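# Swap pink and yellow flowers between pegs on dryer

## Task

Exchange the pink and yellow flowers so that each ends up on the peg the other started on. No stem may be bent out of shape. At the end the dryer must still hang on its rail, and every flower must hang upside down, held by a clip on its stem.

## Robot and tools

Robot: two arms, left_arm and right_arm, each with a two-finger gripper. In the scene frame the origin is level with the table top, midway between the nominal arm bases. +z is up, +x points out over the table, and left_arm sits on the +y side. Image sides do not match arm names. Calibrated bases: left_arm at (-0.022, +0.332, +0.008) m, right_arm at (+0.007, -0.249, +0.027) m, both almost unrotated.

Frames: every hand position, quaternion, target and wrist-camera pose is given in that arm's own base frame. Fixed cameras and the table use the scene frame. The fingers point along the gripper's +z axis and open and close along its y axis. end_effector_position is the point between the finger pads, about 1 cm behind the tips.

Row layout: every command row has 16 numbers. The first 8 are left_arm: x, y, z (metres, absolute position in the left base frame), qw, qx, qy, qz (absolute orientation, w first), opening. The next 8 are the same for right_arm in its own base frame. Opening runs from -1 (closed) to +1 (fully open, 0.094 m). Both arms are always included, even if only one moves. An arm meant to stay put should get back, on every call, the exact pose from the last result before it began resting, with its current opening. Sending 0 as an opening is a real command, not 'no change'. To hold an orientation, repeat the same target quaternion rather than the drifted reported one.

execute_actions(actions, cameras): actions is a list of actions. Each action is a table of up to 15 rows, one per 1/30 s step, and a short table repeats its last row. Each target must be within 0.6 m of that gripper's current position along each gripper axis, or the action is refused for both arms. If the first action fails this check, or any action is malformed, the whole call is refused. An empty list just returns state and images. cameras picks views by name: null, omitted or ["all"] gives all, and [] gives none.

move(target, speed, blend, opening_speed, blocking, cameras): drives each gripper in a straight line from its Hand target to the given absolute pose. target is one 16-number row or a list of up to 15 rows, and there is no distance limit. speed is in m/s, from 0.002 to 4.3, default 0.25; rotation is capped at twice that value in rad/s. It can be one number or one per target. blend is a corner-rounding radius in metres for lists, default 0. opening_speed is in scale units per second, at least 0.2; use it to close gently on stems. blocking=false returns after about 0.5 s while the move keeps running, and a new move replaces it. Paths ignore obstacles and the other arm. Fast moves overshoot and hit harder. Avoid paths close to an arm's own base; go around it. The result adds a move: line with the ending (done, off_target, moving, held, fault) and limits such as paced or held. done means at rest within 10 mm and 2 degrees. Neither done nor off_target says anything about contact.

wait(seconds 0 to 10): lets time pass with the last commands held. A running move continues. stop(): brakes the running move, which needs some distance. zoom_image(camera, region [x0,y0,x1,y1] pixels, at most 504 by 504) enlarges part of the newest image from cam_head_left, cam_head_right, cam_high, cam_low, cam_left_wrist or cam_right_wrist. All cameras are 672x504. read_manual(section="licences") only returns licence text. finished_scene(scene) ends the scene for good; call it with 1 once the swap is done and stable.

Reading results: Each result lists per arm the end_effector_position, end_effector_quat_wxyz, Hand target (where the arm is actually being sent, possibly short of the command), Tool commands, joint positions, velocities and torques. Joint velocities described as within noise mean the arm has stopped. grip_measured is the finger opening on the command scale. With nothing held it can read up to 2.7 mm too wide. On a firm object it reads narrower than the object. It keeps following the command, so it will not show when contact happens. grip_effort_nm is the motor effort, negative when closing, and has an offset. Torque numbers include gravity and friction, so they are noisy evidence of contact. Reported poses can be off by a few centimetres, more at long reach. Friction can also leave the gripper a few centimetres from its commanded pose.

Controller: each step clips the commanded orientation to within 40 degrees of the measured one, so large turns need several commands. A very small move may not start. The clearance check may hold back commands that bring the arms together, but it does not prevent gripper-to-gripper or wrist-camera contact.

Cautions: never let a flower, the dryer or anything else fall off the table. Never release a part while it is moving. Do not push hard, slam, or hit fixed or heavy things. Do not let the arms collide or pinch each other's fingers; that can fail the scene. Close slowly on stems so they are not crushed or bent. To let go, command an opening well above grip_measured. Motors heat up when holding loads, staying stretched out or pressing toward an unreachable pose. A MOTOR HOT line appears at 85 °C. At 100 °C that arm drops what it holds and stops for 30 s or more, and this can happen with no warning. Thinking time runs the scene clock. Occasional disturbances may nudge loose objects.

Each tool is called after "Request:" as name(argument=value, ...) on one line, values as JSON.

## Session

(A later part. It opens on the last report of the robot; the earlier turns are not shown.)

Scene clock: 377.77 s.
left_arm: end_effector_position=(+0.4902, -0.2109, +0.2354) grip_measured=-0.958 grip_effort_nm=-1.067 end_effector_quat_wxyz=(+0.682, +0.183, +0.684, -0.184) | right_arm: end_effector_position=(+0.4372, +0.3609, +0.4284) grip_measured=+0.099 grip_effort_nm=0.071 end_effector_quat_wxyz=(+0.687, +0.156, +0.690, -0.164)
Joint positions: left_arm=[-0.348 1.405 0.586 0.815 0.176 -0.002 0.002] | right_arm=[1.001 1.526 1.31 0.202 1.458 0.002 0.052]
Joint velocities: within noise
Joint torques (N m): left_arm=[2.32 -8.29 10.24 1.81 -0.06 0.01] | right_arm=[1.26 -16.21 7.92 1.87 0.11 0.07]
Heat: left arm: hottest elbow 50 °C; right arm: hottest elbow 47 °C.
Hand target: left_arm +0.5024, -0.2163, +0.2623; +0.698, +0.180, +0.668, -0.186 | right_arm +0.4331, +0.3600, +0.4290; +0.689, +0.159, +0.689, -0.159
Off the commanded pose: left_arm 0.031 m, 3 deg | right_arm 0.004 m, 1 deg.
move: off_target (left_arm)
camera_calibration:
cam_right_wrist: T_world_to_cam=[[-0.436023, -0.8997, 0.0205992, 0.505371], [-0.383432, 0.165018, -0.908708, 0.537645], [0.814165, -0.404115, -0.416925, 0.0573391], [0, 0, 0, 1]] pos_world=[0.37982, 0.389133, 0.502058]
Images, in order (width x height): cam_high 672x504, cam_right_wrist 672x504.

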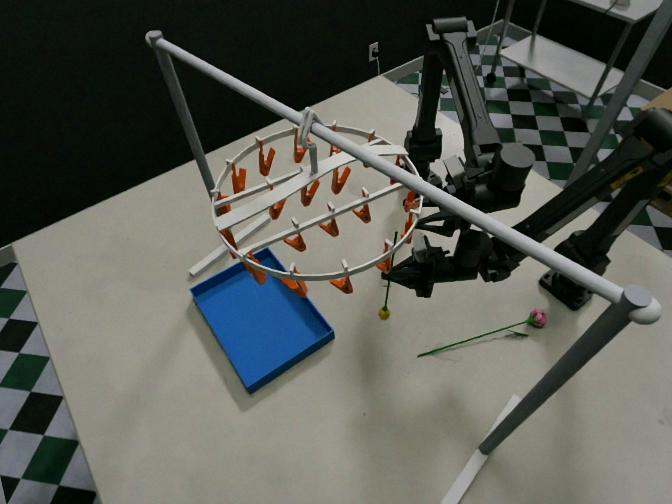

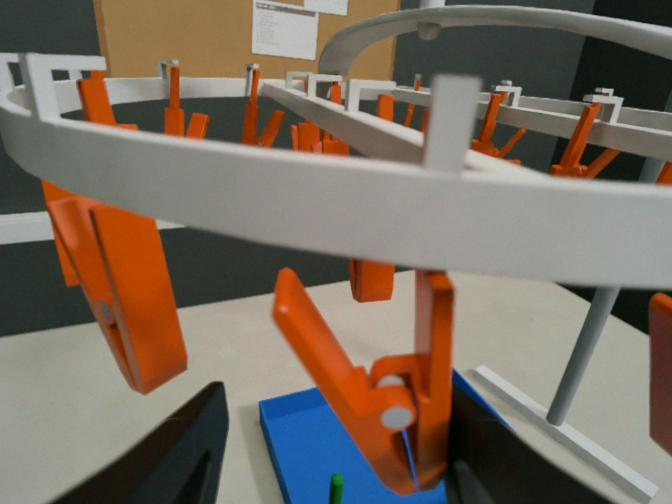

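Request:
move(target=[0.504,-0.217,0.262,0.698,0.180,0.668,-0.1865,-1,0.421,0.356,0.452,0.689,0.159,0.689,-0.159,0.1], speed=0.1, cameras=["cam_right_wrist","cam_high"])

Request:
zoom_image(camera="cam_high", region=[380, 170, 460, 230])

Scene clock: 385.07 s.
left_arm: end_effector_position=(+0.4902, -0.2109, +0.2354) grip_measured=-0.958 grip_effort_nm=-1.067 end_effector_quat_wxyz=(+0.682, +0.183, +0.684, -0.184) | right_arm: end_effector_position=(+0.4251, +0.3530, +0.4469) grip_measured=+0.099 grip_effort_nm=0.071 end_effector_quat_wxyz=(+0.689, +0.163, +0.688, -0.160)
Joint positions: left_arm=[-0.348 1.405 0.586 0.815 0.176 -0.002 0.002] | right_arm=[1.013 1.486 1.31 0.179 1.474 0.002 0.052]
Joint velocities: within noise
Joint torques (N m): left_arm=[2.43 -8.29 10.24 1.8 -0.07 0.02] | right_arm=[1.14 -15.15 9.36 1.07 0.11 -0.06]
Heat: left arm: hottest elbow 51 °C; right arm: hottest elbow 46 °C.
Hand target: left_arm +0.5024, -0.2163, +0.2623; +0.698, +0.180, +0.668, -0.186 | right_arm +0.4210, +0.3559, +0.4521; +0.689, +0.159, +0.689, -0.159
Off the commanded pose: left_arm 0.031 m, 3 deg | right_arm 0.007 m, 1 deg.
move: off_target (left_arm)
camera_calibration:
cam_right_wrist: T_world_to_cam=[[-0.439549, -0.898213, 0.00316704, 0.501469], [-0.374189, 0.179906, -0.909734, 0.542427], [0.816565, -0.401058, -0.415179, 0.0687961], [0, 0, 0, 1]] pos_world=[0.367214, 0.380431, 0.520439]
Images, in order (width x height): cam_high 672x504, cam_right_wrist 672x504.

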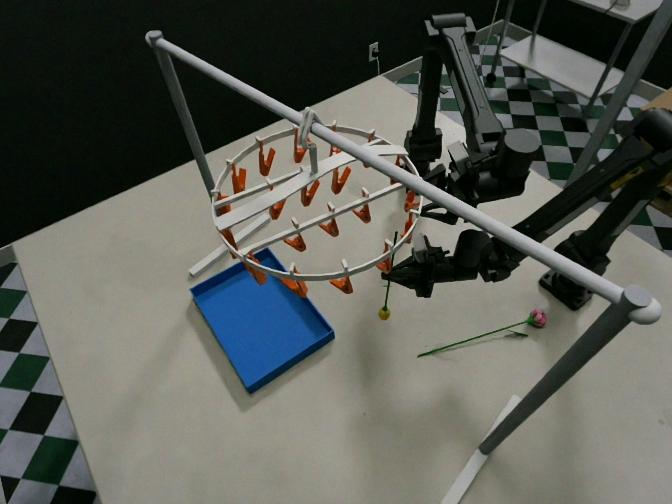

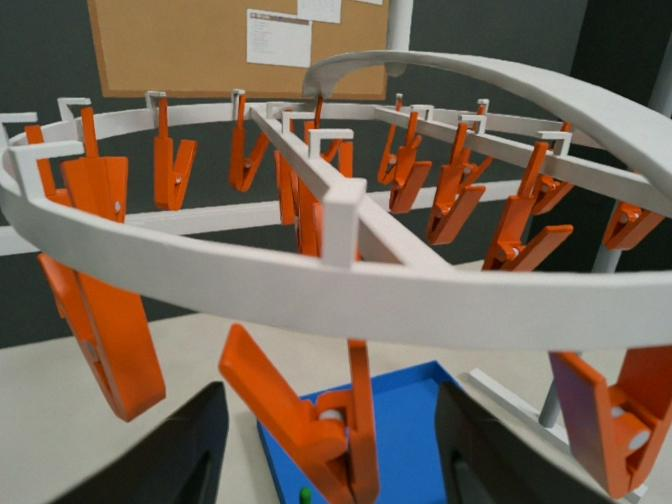

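Scaled by 6.300 from the camera's 672x504 image, which has a finer 960x720 frame.

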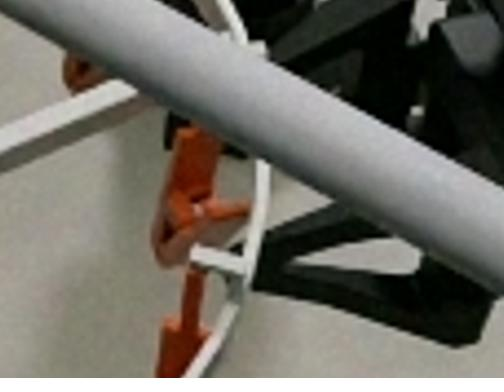

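Request:
move(target=[0.504,-0.217,0.262,0.698,0.180,0.668,-0.1865,-1,0.424,0.362,0.461,0.689,0.159,0.689,-0.159,0.1], speed=0.1, cameras=["cam_right_wrist"])

Scene clock: 389.77 s.
left_arm: end_effector_position=(+0.4902, -0.2109, +0.2354) grip_measured=-0.958 grip_effort_nm=-1.062 end_effector_quat_wxyz=(+0.682, +0.183, +0.684, -0.184) | right_arm: end_effector_position=(+0.4247, +0.3532, +0.4454) grip_measured=+0.099 grip_effort_nm=0.076 end_effector_quat_wxyz=(+0.687, +0.158, +0.690, -0.166)
Joint positions: left_arm=[-0.348 1.405 0.586 0.815 0.176 -0.002 0.002] | right_arm=[1.013 1.486 1.31 0.162 1.475 0.001 0.052]
Joint velocities: within noise
Joint torques (N m): left_arm=[2.37 -8.29 10.24 1.78 -0.07 0.02] | right_arm=[1.32 -13.98 11.82 1.07 0.12 -0.09]
Heat: left arm: hottest elbow 51 °C; right arm: hottest elbow 46 °C.
Hand target: left_arm +0.5024, -0.2163, +0.2623; +0.698, +0.180, +0.668, -0.186 | right_arm +0.4235, +0.3614, +0.4608; +0.689, +0.159, +0.689, -0.159
Off the commanded pose: left_arm 0.031 m, 3 deg | right_arm 0.018 m, 1 deg.
move: off_target (left_arm, right_arm)
camera_calibration:
cam_right_wrist: T_world_to_cam=[[-0.439795, -0.897853, 0.0210117, 0.493464], [-0.382637, 0.166158, -0.908834, 0.548935], [0.812508, -0.40774, -0.416627, 0.0732937], [0, 0, 0, 1]] pos_world=[0.367514, 0.381732, 0.519059]
Images, in order (width x height): cam_right_wrist 672x504.

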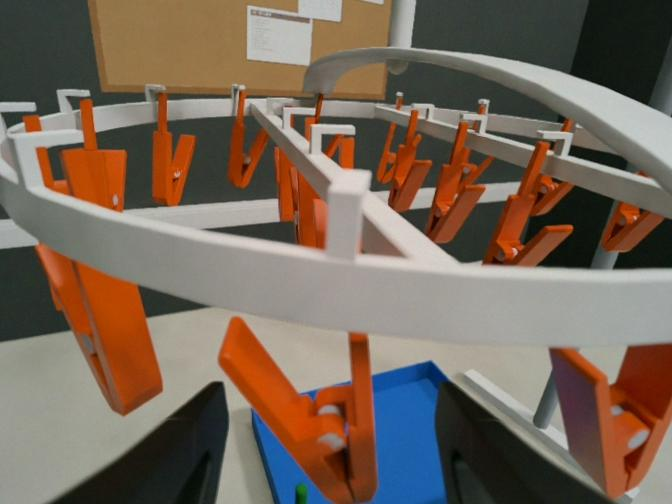

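Request:
move(target=[0.504,-0.217,0.262,0.698,0.180,0.668,-0.1865,-1,0.428,0.370,0.470,0.689,0.159,0.689,-0.159,0.1], speed=0.1, cameras=["cam_right_wrist"])

Scene clock: 392.77 s.
left_arm: end_effector_position=(+0.4902, -0.2109, +0.2354) grip_measured=-0.958 grip_effort_nm=-1.072 end_effector_quat_wxyz=(+0.682, +0.183, +0.684, -0.184) | right_arm: end_effector_position=(+0.4263, +0.3575, +0.4506) grip_measured=+0.099 grip_effort_nm=0.066 end_effector_quat_wxyz=(+0.686, +0.155, +0.690, -0.168)
Joint positions: left_arm=[-0.348 1.405 0.586 0.815 0.176 -0.002 0.002] | right_arm=[1.015 1.495 1.334 0.148 1.476 -0.007 0.052]
Joint velocities: within noise
Joint torques (N m): left_arm=[2.32 -8.29 10.22 1.78 -0.06 0.01] | right_arm=[1.32 -13.16 13.22 1.07 0.12 -0.1]
Heat: left arm: hottest elbow 51 °C; right arm: hottest elbow 46 °C.
Hand target: left_arm +0.5024, -0.2163, +0.2623; +0.698, +0.180, +0.668, -0.186 | right_arm +0.4271, +0.3689, +0.4695; +0.690, +0.159, +0.688, -0.159
Off the commanded pose: left_arm 0.031 m, 3 deg | right_arm 0.023 m, 1 deg.
move: off_target (left_arm, right_arm)
camera_calibration:
cam_right_wrist: T_world_to_cam=[[-0.439338, -0.897865, 0.0286487, 0.494288], [-0.38577, 0.15977, -0.908656, 0.557093], [0.811273, -0.410259, -0.416562, 0.0773533], [0, 0, 0, 1]] pos_world=[0.369315, 0.386533, 0.524268]
Images, in order (width x height): cam_right_wrist 672x504.

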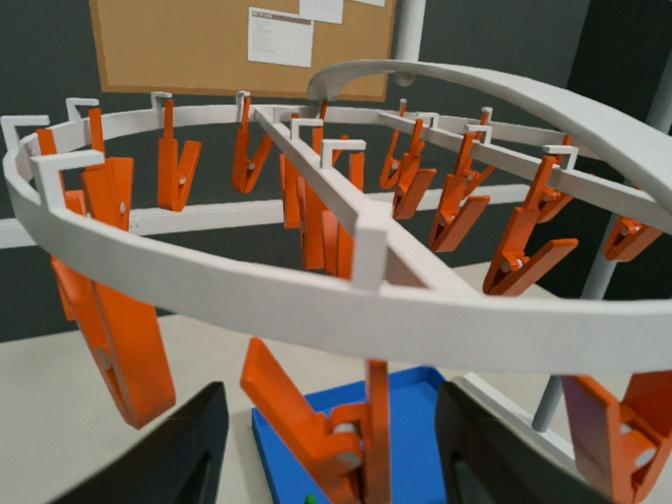

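Request:
move(target=[0.504,-0.217,0.262,0.698,0.180,0.668,-0.1865,-1,0.428,0.370,0.470,0.689,0.159,0.689,-0.159,-0.72], opening_speed=0.4, cameras=["cam_right_wrist","cam_high"])

Request:
zoom_image(camera="cam_high", region=[380, 170, 460, 230])

Request:
zoom_image(camera="cam_right_wrist", region=[220, 354, 430, 504])

Scene clock: 397.87 s.
left_arm: end_effector_position=(+0.4902, -0.2109, +0.2354) grip_measured=-0.958 grip_effort_nm=-1.062 end_effector_quat_wxyz=(+0.682, +0.183, +0.684, -0.184) | right_arm: end_effector_position=(+0.4263, +0.3576, +0.4500) grip_measured=-0.583 grip_effort_nm=-1.018 end_effector_quat_wxyz=(+0.686, +0.153, +0.691, -0.170)
Joint positions: left_arm=[-0.348 1.405 0.586 0.815 0.176 -0.002 0.002] | right_arm=[1.015 1.496 1.334 0.143 1.477 -0.007 0.02]
Joint velocities: within noise
Joint torques (N m): left_arm=[2.37 -8.18 10.24 1.78 -0.07 0.01] | right_arm=[1.44 -13.39 13.27 1.09 0.11 -0.07]
Heat: left arm: hottest elbow 51 °C; right arm: hottest elbow 49 °C.
Hand target: left_arm +0.5024, -0.2163, +0.2623; +0.698, +0.180, +0.668, -0.186 | right_arm +0.4270, +0.3689, +0.4695; +0.690, +0.159, +0.688, -0.159
Off the commanded pose: left_arm 0.031 m, 3 deg | right_arm 0.024 m, 1 deg.
move: off_target (left_arm, right_arm)
camera_calibration:
cam_right_wrist: T_world_to_cam=[[-0.439592, -0.897569, 0.0335928, 0.49214], [-0.388129, 0.156095, -0.90829, 0.558759], [0.810009, -0.412316, -0.416991, 0.0786369], [0, 0, 0, 1]] pos_world=[0.369515, 0.386933, 0.523773]
Images, in order (width x height): cam_high 672x504, cam_right_wrist 672x504.

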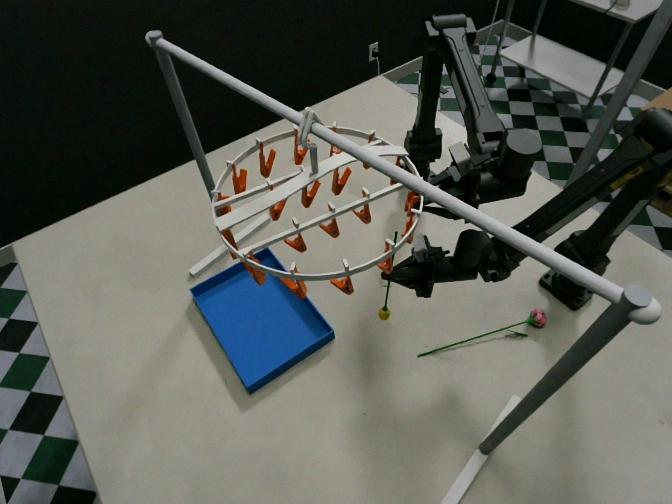

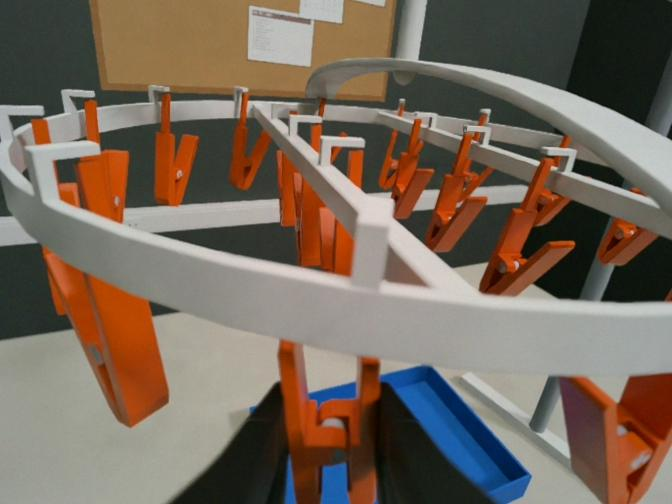

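Scaled by 6.300 from the camera's 672x504 image, which has a finer 960x720 frame.

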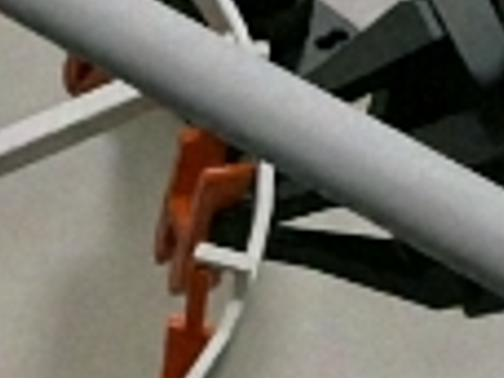

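Scaled by 2.400 from the camera's 672x504 image, which has a finer 960x720 frame.

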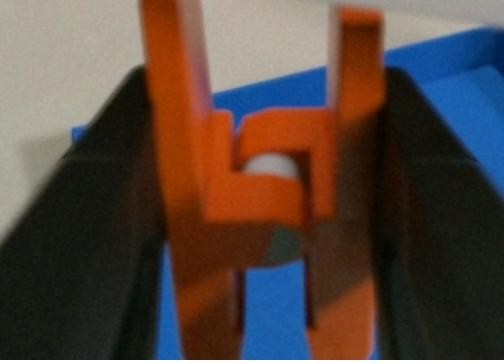

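Request:
move(target=[0.464,-0.208,0.25,0.698,0.180,0.668,-0.1865,-1,0.428,0.370,0.470,0.689,0.159,0.689,-0.159,-0.72], speed=0.1, cameras=["cam_right_wrist","cam_high"])

Request:
zoom_image(camera="cam_high", region=[380, 170, 460, 290])

Request:
zoom_image(camera="cam_right_wrist", region=[220, 354, 430, 504])

Scene clock: 403.27 s.
left_arm: end_effector_position=(+0.4681, -0.2035, +0.2339) grip_measured=-0.958 grip_effort_nm=-1.062 end_effector_quat_wxyz=(+0.683, +0.179, +0.684, -0.181) | right_arm: end_effector_position=(+0.4263, +0.3576, +0.4500) grip_measured=-0.583 grip_effort_nm=-1.033 end_effector_quat_wxyz=(+0.686, +0.153, +0.691, -0.170)
Joint positions: left_arm=[-0.355 1.348 0.523 0.824 0.161 -0.002 0.002] | right_arm=[1.015 1.496 1.334 0.143 1.477 -0.007 0.02]
Joint velocities: within noise
Joint torques (N m): left_arm=[1.73 -8.59 6.65 3.18 -0.09 0.02] | right_arm=[1.44 -13.39 13.23 1.13 0.11 -0.07]
Heat: left arm: hottest elbow 52 °C; right arm: hottest elbow 50 °C.
Hand target: left_arm +0.4640, -0.2078, +0.2498; +0.698, +0.180, +0.668, -0.187 | right_arm +0.4270, +0.3689, +0.4695; +0.690, +0.159, +0.688, -0.159
Off the commanded pose: left_arm 0.017 m, 3 deg | right_arm 0.024 m, 2 deg.
move: off_target (left_arm, right_arm)
camera_calibration:
cam_right_wrist: T_world_to_cam=[[-0.439578, -0.897563, 0.0339355, 0.491956], [-0.38829, 0.155823, -0.908268, 0.558822], [0.80994, -0.412431, -0.417011, 0.0786764], [0, 0, 0, 1]] pos_world=[0.369515, 0.386933, 0.523674]
Images, in order (width x height): cam_high 672x504, cam_right_wrist 672x504.

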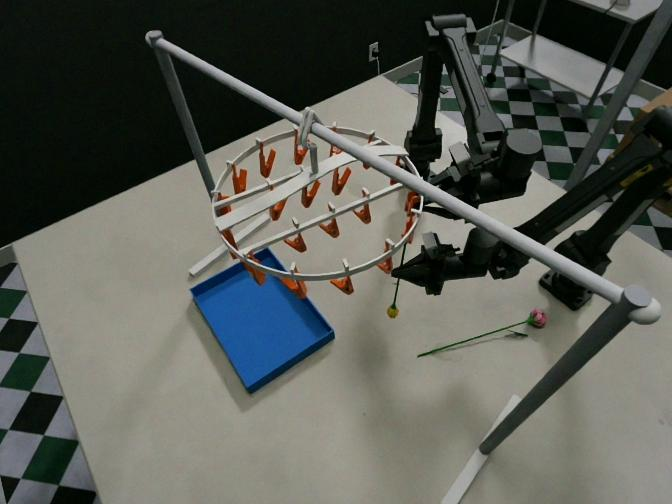

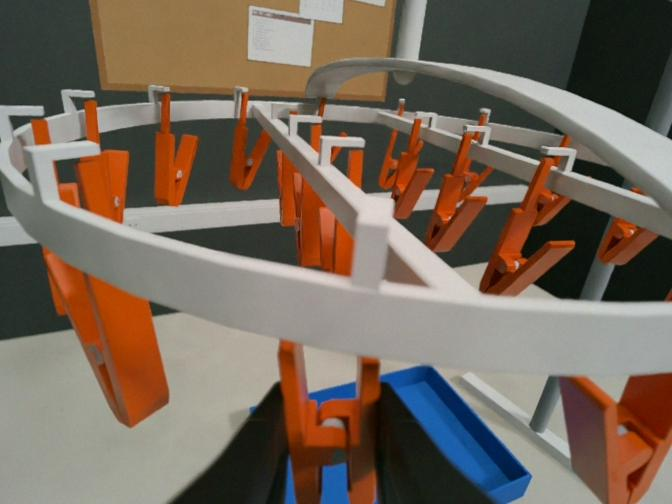

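Scaled by 4.200 from the camera's 672x504 image, which has a finer 960x720 frame.

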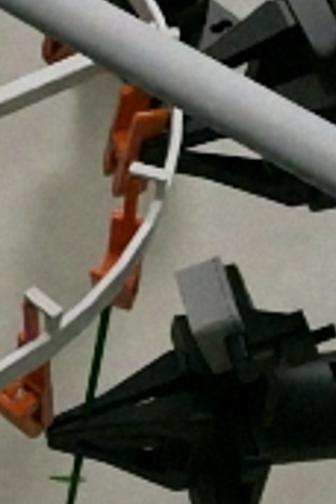

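Scaled by 2.400 from the camera's 672x504 image, which has a finer 960x720 frame.

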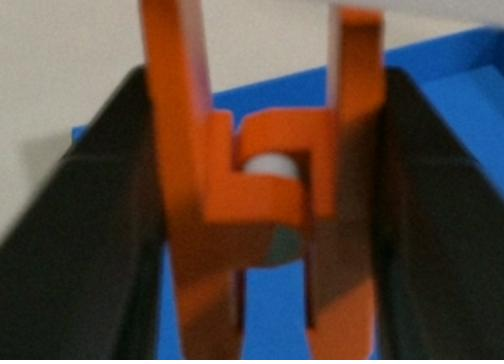

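Request:
move(target=[0.452,-0.204,0.262,0.698,0.180,0.668,-0.1865,-1,0.428,0.370,0.470,0.689,0.159,0.689,-0.159,-0.72], speed=0.1, cameras=["cam_right_wrist","cam_high"])

Request:
zoom_image(camera="cam_high", region=[380, 170, 460, 290])

Request:
zoom_image(camera="cam_right_wrist", region=[220, 354, 430, 504])

Scene clock: 407.03 s.
left_arm: end_effector_position=(+0.4558, -0.1995, +0.2562) grip_measured=-0.958 grip_effort_nm=-1.062 end_effector_quat_wxyz=(+0.696, +0.178, +0.671, -0.182) | right_arm: end_effector_position=(+0.4263, +0.3576, +0.4500) grip_measured=-0.583 grip_effort_nm=-1.033 end_effector_quat_wxyz=(+0.686, +0.153, +0.691, -0.170)
Joint positions: left_arm=[-0.356 1.274 0.507 0.803 0.159 -0.002 0.002] | right_arm=[1.015 1.496 1.334 0.143 1.477 -0.007 0.02]
Joint velocities: within noise
Joint torques (N m): left_arm=[1.73 -7.59 6.97 1.7 -0.08 0.03] | right_arm=[1.38 -13.39 13.24 1.11 0.11 -0.06]
Heat: left arm: hottest elbow 52 °C; right arm: hottest elbow 52 °C.
Hand target: left_arm +0.4520, -0.2040, +0.2620; +0.698, +0.180, +0.668, -0.187 | right_arm +0.4270, +0.3689, +0.4695; +0.690, +0.159, +0.688, -0.159
Off the commanded pose: left_arm 0.008 m, 1 deg | right_arm 0.024 m, 2 deg.
move: off_target (right_arm)
camera_calibration:
cam_right_wrist: T_world_to_cam=[[-0.439578, -0.897563, 0.0339355, 0.491956], [-0.38829, 0.155823, -0.908268, 0.558822], [0.80994, -0.412431, -0.417011, 0.0786764], [0, 0, 0, 1]] pos_world=[0.369515, 0.386933, 0.523674]
Images, in order (width x height): cam_high 672x504, cam_right_wrist 672x504.

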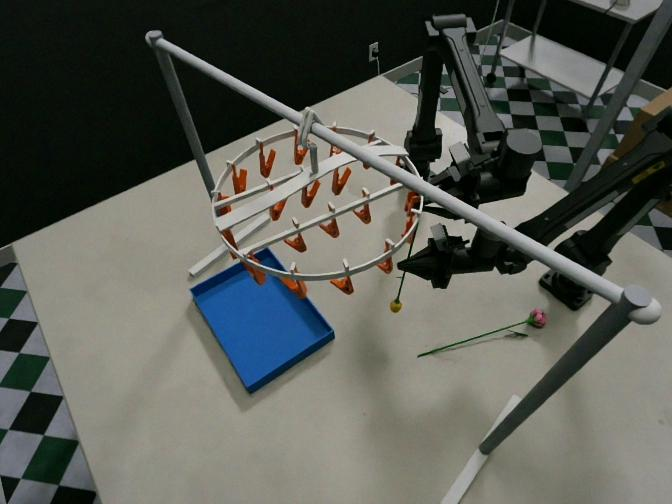

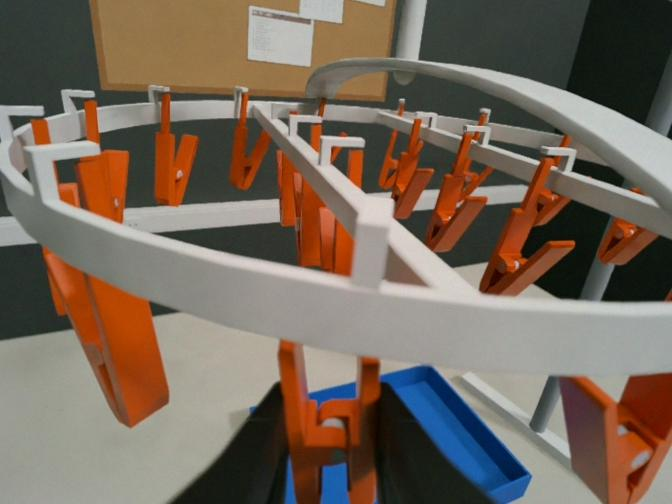

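Scaled by 4.200 from the camera's 672x504 image, which has a finer 960x720 frame.

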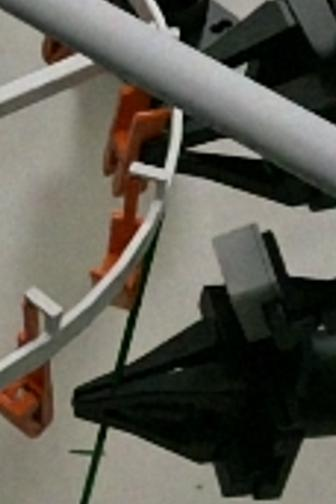

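Scaled by 2.400 from the camera's 672x504 image, which has a finer 960x720 frame.

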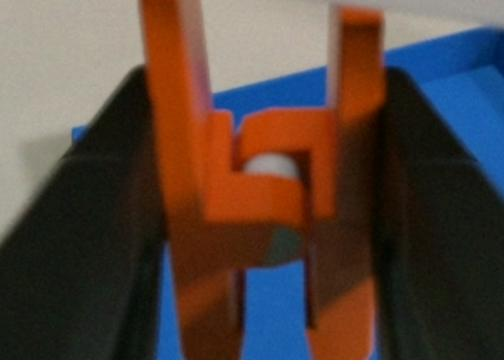

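Request:
move(target=[0.451,-0.211,0.275,0.698,0.180,0.668,-0.1865,-1,0.428,0.370,0.470,0.689,0.159,0.689,-0.159,-0.72], speed=0.08, cameras=["cam_right_wrist","cam_high"])

Request:
zoom_image(camera="cam_high", region=[390, 180, 450, 240])

Request:
zoom_image(camera="cam_right_wrist", region=[220, 354, 430, 504])

Scene clock: 424.40 s.
left_arm: end_effector_position=(+0.4499, -0.2049, +0.2577) grip_measured=-0.958 grip_effort_nm=-1.057 end_effector_quat_wxyz=(+0.689, +0.179, +0.679, -0.182) | right_arm: end_effector_position=(+0.4263, +0.3576, +0.4500) grip_measured=-0.583 grip_effort_nm=-1.023 end_effector_quat_wxyz=(+0.686, +0.153, +0.691, -0.170)
Joint positions: left_arm=[-0.378 1.243 0.507 0.751 0.138 -0.002 0.002] | right_arm=[1.015 1.496 1.334 0.143 1.477 -0.007 0.02]
Joint velocities: within noise
Joint torques (N m): left_arm=[1.73 -7.47 8.58 1.77 -0.06 0.04] | right_arm=[1.38 -13.45 13.23 1.09 0.11 -0.06]
Heat: left arm: hottest elbow 52 °C; right arm: hottest elbow 56 °C.
Hand target: left_arm +0.4506, -0.2109, +0.2750; +0.698, +0.180, +0.668, -0.187 | right_arm +0.4270, +0.3689, +0.4695; +0.690, +0.159, +0.688, -0.159
Off the commanded pose: left_arm 0.018 m, 2 deg | right_arm 0.024 m, 2 deg.
move: off_target (left_arm, right_arm)
camera_calibration:
cam_right_wrist: T_world_to_cam=[[-0.439578, -0.897563, 0.0339355, 0.491956], [-0.38829, 0.155823, -0.908268, 0.558822], [0.80994, -0.412431, -0.417011, 0.0786764], [0, 0, 0, 1]] pos_world=[0.369515, 0.386933, 0.523674]
Images, in order (width x height): cam_high 672x504, cam_right_wrist 672x504.

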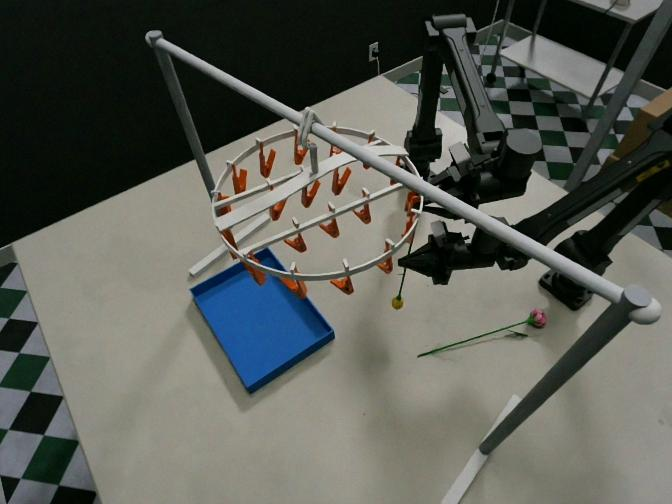

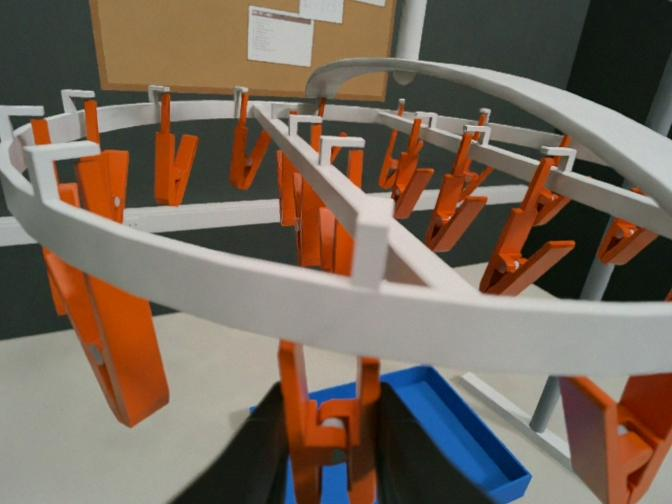

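Scaled by 8.400 from the camera's 672x504 image, which has a finer 960x720 frame.

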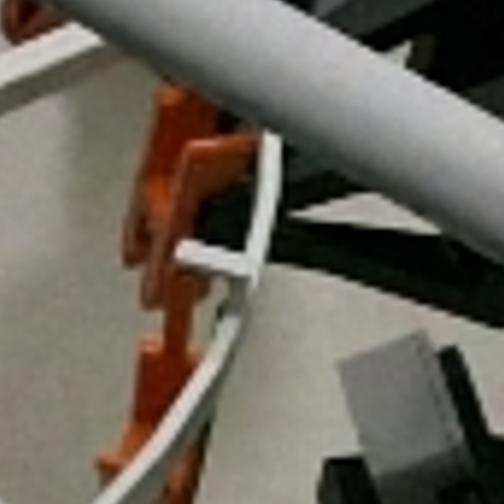

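Scaled by 2.400 from the camera's 672x504 image, which has a finer 960x720 frame.

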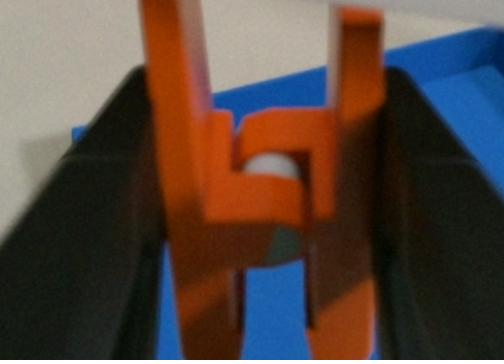

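Request:
move(target=[0.474,-0.221,0.285,0.698,0.180,0.668,-0.1865,-1,0.428,0.370,0.470,0.689,0.159,0.689,-0.159,-0.72], speed=0.08, cameras=["cam_right_wrist","cam_high"])

Request:
zoom_image(camera="cam_high", region=[390, 180, 450, 240])

Request:
zoom_image(camera="cam_right_wrist", region=[220, 354, 430, 504])

Scene clock: 431.80 s.
left_arm: end_effector_position=(+0.4611, -0.2097, +0.2635) grip_measured=-0.958 grip_effort_nm=-1.067 end_effector_quat_wxyz=(+0.687, +0.179, +0.681, -0.181) | right_arm: end_effector_position=(+0.4263, +0.3576, +0.4500) grip_measured=-0.583 grip_effort_nm=-1.038 end_effector_quat_wxyz=(+0.686, +0.153, +0.691, -0.170)
Joint positions: left_arm=[-0.379 1.261 0.546 0.725 0.136 -0.002 0.002] | right_arm=[1.015 1.496 1.334 0.143 1.477 -0.007 0.02]
Joint velocities: within noise
Joint torques (N m): left_arm=[1.67 -5.77 10.99 1.8 -0.07 0.04] | right_arm=[1.26 -13.45 13.29 1.11 0.11 -0.08]
Heat: left arm: hottest elbow 52 °C; right arm: hottest elbow 58 °C.
Hand target: left_arm +0.4724, -0.2204, +0.2852; +0.698, +0.180, +0.668, -0.187 | right_arm +0.4270, +0.3689, +0.4695; +0.690, +0.159, +0.688, -0.159
Off the commanded pose: left_arm 0.028 m, 2 deg | right_arm 0.024 m, 2 deg.
move: off_target (left_arm, right_arm)
camera_calibration:
cam_right_wrist: T_world_to_cam=[[-0.439578, -0.897563, 0.0339355, 0.491956], [-0.38829, 0.155823, -0.908268, 0.558822], [0.80994, -0.412431, -0.417011, 0.0786764], [0, 0, 0, 1]] pos_world=[0.369515, 0.386933, 0.523674]
Images, in order (width x height): cam_high 672x504, cam_right_wrist 672x504.

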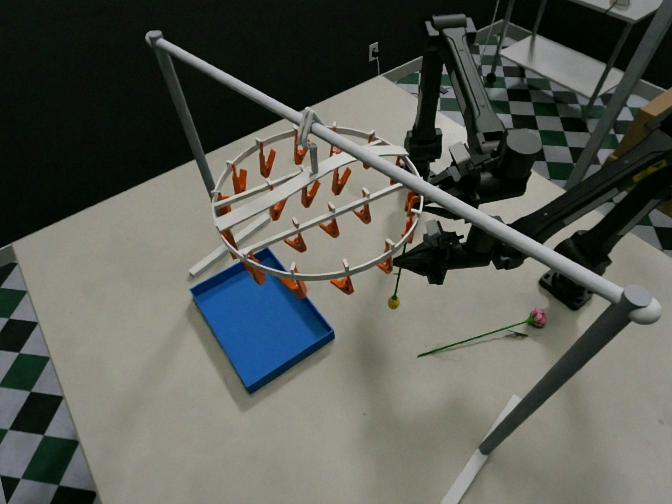

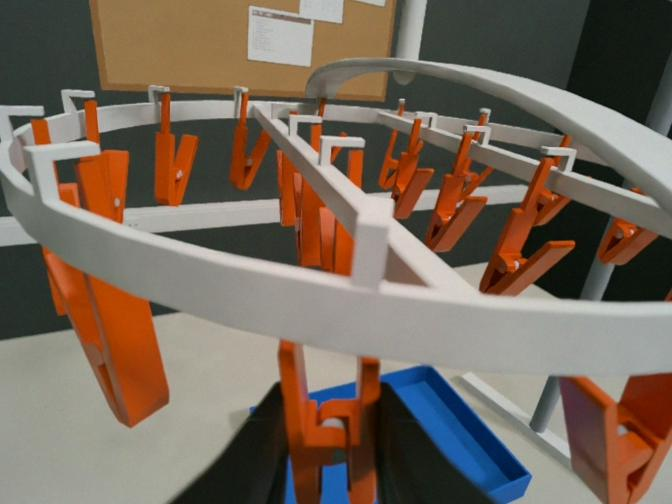

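Scaled by 8.400 from the camera's 672x504 image, which has a finer 960x720 frame.

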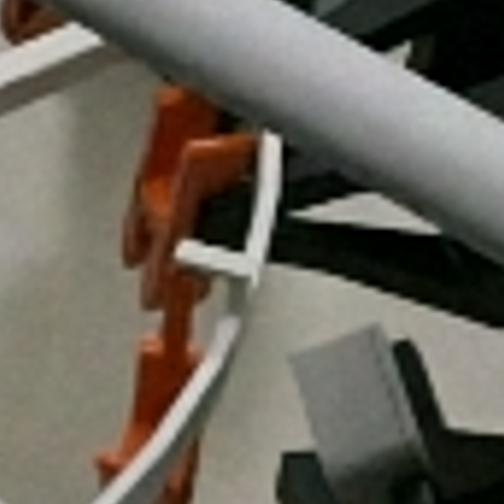

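Scaled by 2.400 from the camera's 672x504 image, which has a finer 960x720 frame.

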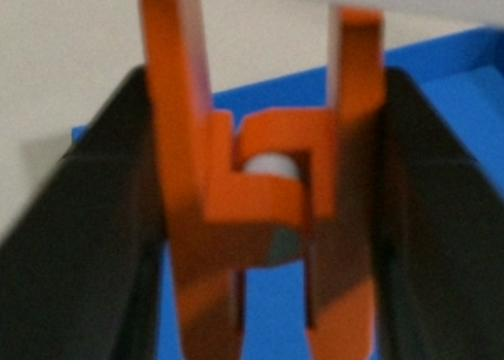

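Request:
move(target=[0.478,-0.224,0.297,0.698,0.180,0.668,-0.1865,-1,0.428,0.370,0.470,0.689,0.159,0.689,-0.159,-0.72], speed=0.08, cameras=["cam_right_wrist","cam_high"])

Request:
zoom_image(camera="cam_high", region=[390, 180, 450, 240])

Request:
zoom_image(camera="cam_right_wrist", region=[220, 354, 430, 504])

Scene clock: 435.13 s.
left_arm: end_effector_position=(+0.4667, -0.2130, +0.2673) grip_measured=-0.958 grip_effort_nm=-1.067 end_effector_quat_wxyz=(+0.682, +0.180, +0.686, -0.181) | right_arm: end_effector_position=(+0.4263, +0.3576, +0.4500) grip_measured=-0.583 grip_effort_nm=-1.028 end_effector_quat_wxyz=(+0.686, +0.153, +0.691, -0.170)
Joint positions: left_arm=[-0.382 1.261 0.572 0.684 0.133 -0.002 0.002] | right_arm=[1.015 1.496 1.334 0.143 1.477 -0.007 0.02]
Joint velocities: within noise
Joint torques (N m): left_arm=[1.67 -6.95 11.25 1.77 -0.06 0.03] | right_arm=[1.38 -13.22 13.24 1.1 0.11 -0.08]
Heat: left arm: hottest elbow 53 °C; right arm: hottest elbow 58 °C.
Hand target: left_arm +0.4760, -0.2231, +0.2971; +0.698, +0.180, +0.668, -0.187 | right_arm +0.4270, +0.3689, +0.4695; +0.690, +0.159, +0.688, -0.159
Off the commanded pose: left_arm 0.034 m, 3 deg | right_arm 0.024 m, 2 deg.
move: off_target (left_arm, right_arm)
camera_calibration:
cam_right_wrist: T_world_to_cam=[[-0.439578, -0.897563, 0.0339355, 0.491956], [-0.38829, 0.155823, -0.908268, 0.558822], [0.80994, -0.412431, -0.417011, 0.0786764], [0, 0, 0, 1]] pos_world=[0.369515, 0.386933, 0.523674]
Images, in order (width x height): cam_high 672x504, cam_right_wrist 672x504.

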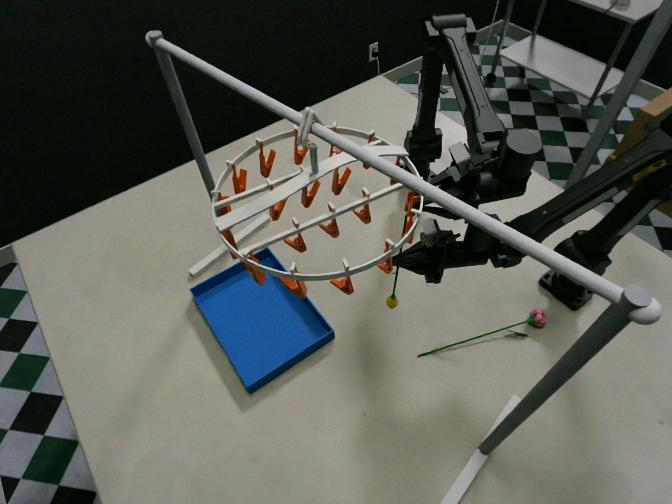

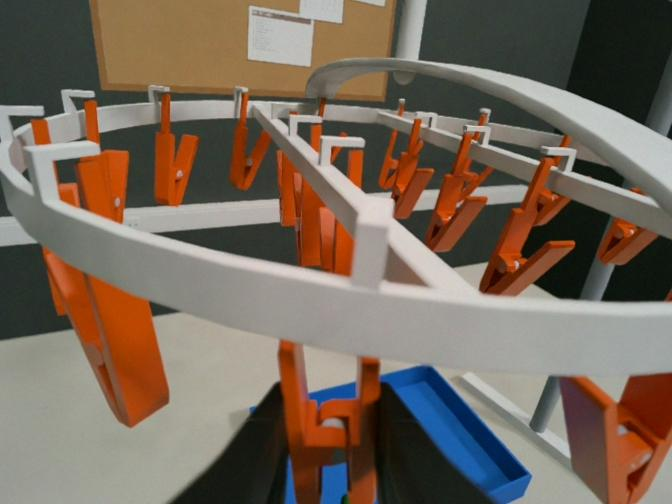

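Scaled by 8.400 from the camera's 672x504 image, which has a finer 960x720 frame.

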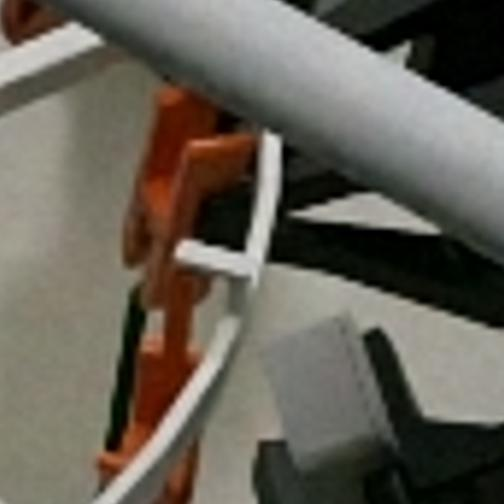

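Scaled by 2.400 from the camera's 672x504 image, which has a finer 960x720 frame.

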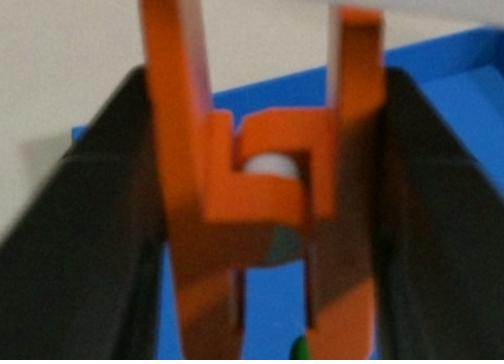

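Request:
move(target=[0.478,-0.218,0.307,0.698,0.180,0.668,-0.1865,-1,0.428,0.370,0.470,0.689,0.159,0.689,-0.159,-0.72], speed=0.08, cameras=["cam_right_wrist","cam_high"])

Request:
zoom_image(camera="cam_high", region=[390, 180, 450, 240])

Request:
zoom_image(camera="cam_right_wrist", region=[220, 354, 430, 504])

Scene clock: 438.87 s.
left_arm: end_effector_position=(+0.4658, -0.2146, +0.2701) grip_measured=-0.958 grip_effort_nm=-1.067 end_effector_quat_wxyz=(+0.676, +0.183, +0.690, -0.183) | right_arm: end_effector_position=(+0.4263, +0.3576, +0.4500) grip_measured=-0.583 grip_effort_nm=-1.038 end_effector_quat_wxyz=(+0.686, +0.153, +0.691, -0.170)
Joint positions: left_arm=[-0.383 1.247 0.58 0.648 0.142 -0.002 0.002] | right_arm=[1.015 1.496 1.334 0.143 1.477 -0.007 0.02]
Joint velocities: within noise
Joint torques (N m): left_arm=[2.84 -7.88 11.38 1.85 0.15 0.03] | right_arm=[1.44 -13.39 13.23 1.09 0.11 -0.07]
Heat: left arm: hottest elbow 54 °C; right arm: hottest elbow 59 °C.
Hand target: left_arm +0.4759, -0.2170, +0.3070; +0.698, +0.180, +0.668, -0.186 | right_arm +0.4270, +0.3689, +0.4695; +0.690, +0.159, +0.688, -0.159
Off the commanded pose: left_arm 0.039 m, 4 deg | right_arm 0.024 m, 2 deg.
move: off_target (left_arm, right_arm)
camera_calibration:
cam_right_wrist: T_world_to_cam=[[-0.439578, -0.897563, 0.0339355, 0.491956], [-0.38829, 0.155823, -0.908268, 0.558822], [0.80994, -0.412431, -0.417011, 0.0786764], [0, 0, 0, 1]] pos_world=[0.369515, 0.386933, 0.523674]
Images, in order (width x height): cam_high 672x504, cam_right_wrist 672x504.

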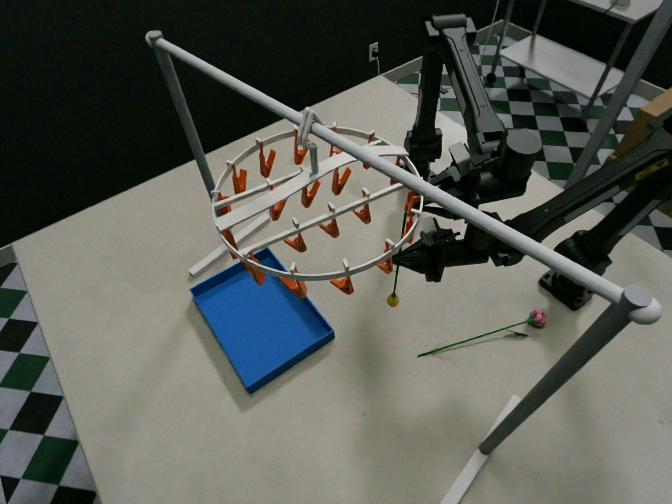

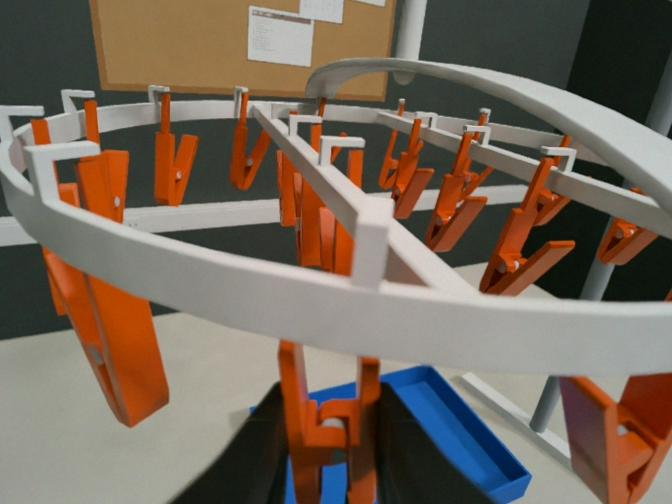

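Scaled by 8.400 from the camera's 672x504 image, which has a finer 960x720 frame.

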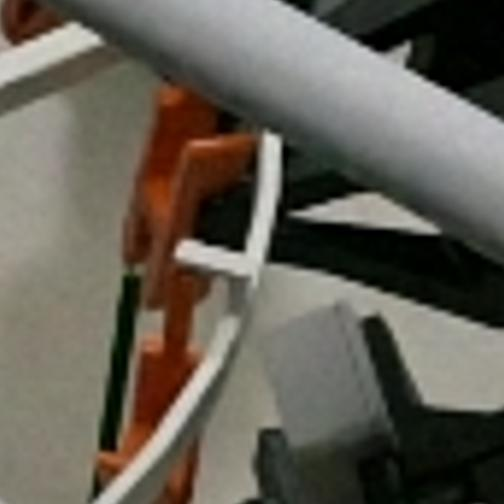

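Scaled by 2.400 from the camera's 672x504 image, which has a finer 960x720 frame.

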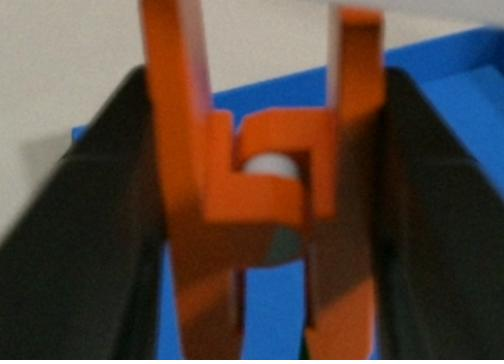

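Request:
move(target=[0.475,-0.203,0.305,0.698,0.180,0.668,-0.1865,-1,0.428,0.370,0.470,0.689,0.159,0.689,-0.159,-0.72], speed=0.08, cameras=["cam_right_wrist","cam_high"])

Request:
zoom_image(camera="cam_high", region=[390, 180, 450, 240])

Request:
zoom_image(camera="cam_right_wrist", region=[220, 354, 430, 504])

Scene clock: 445.07 s.
left_arm: end_effector_position=(+0.4670, -0.2062, +0.2760) grip_measured=-0.958 grip_effort_nm=-1.062 end_effector_quat_wxyz=(+0.679, +0.186, +0.685, -0.187) | right_arm: end_effector_position=(+0.4264, +0.3577, +0.4514) grip_measured=-0.583 grip_effort_nm=-1.033 end_effector_quat_wxyz=(+0.686, +0.154, +0.691, -0.169)
Joint positions: left_arm=[-0.354 1.235 0.58 0.647 0.179 -0.002 0.002] | right_arm=[1.015 1.496 1.337 0.143 1.477 -0.007 0.02]
Joint velocities: within noise
Joint torques (N m): left_arm=[3.43 -8.06 10.07 1.94 0.13 0.02] | right_arm=[1.32 -13.33 13.07 1.11 0.12 -0.07]
Heat: left arm: hottest elbow 54 °C; right arm: hottest elbow 60 °C.
Hand target: left_arm +0.4739, -0.2027, +0.3049; +0.698, +0.180, +0.668, -0.186 | right_arm +0.4271, +0.3690, +0.4696; +0.690, +0.159, +0.688, -0.159
Off the commanded pose: left_arm 0.030 m, 3 deg | right_arm 0.022 m, 1 deg.
move: off_target (left_arm, right_arm)
camera_calibration:
cam_right_wrist: T_world_to_cam=[[-0.439688, -0.897619, 0.030915, 0.493556], [-0.386799, 0.158179, -0.908496, 0.558748], [0.810593, -0.411412, -0.416747, 0.0784848], [0, 0, 0, 1]] pos_world=[0.369514, 0.386933, 0.52507]
Images, in order (width x height): cam_high 672x504, cam_right_wrist 672x504.

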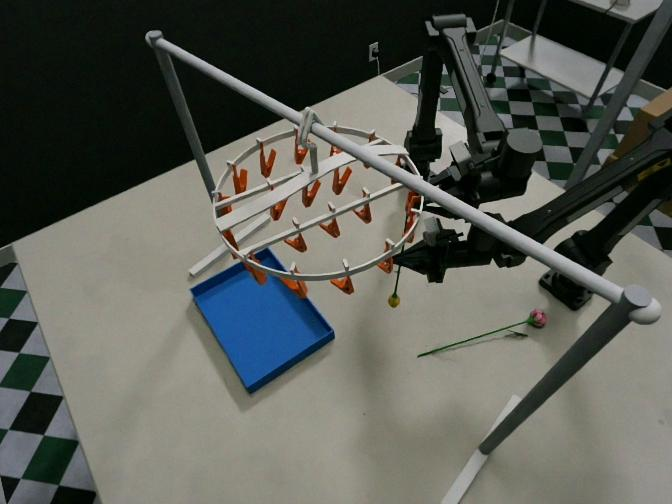

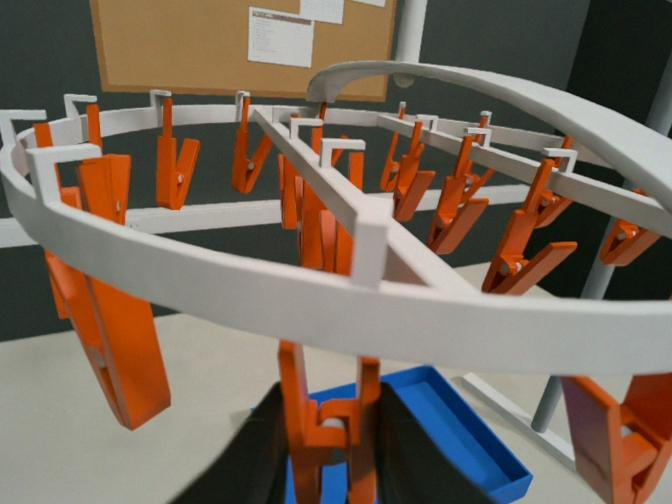

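Scaled by 8.400 from the camera's 672x504 image, which has a finer 960x720 frame.

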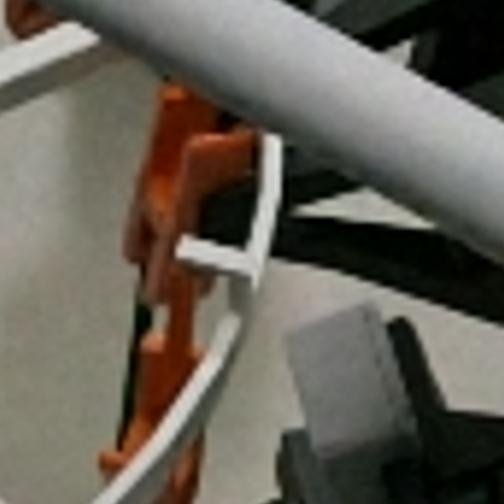

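Scaled by 2.400 from the camera's 672x504 image, which has a finer 960x720 frame.

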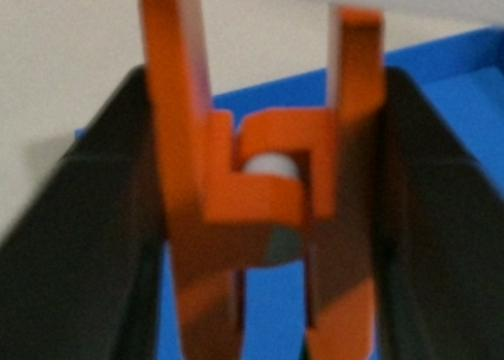

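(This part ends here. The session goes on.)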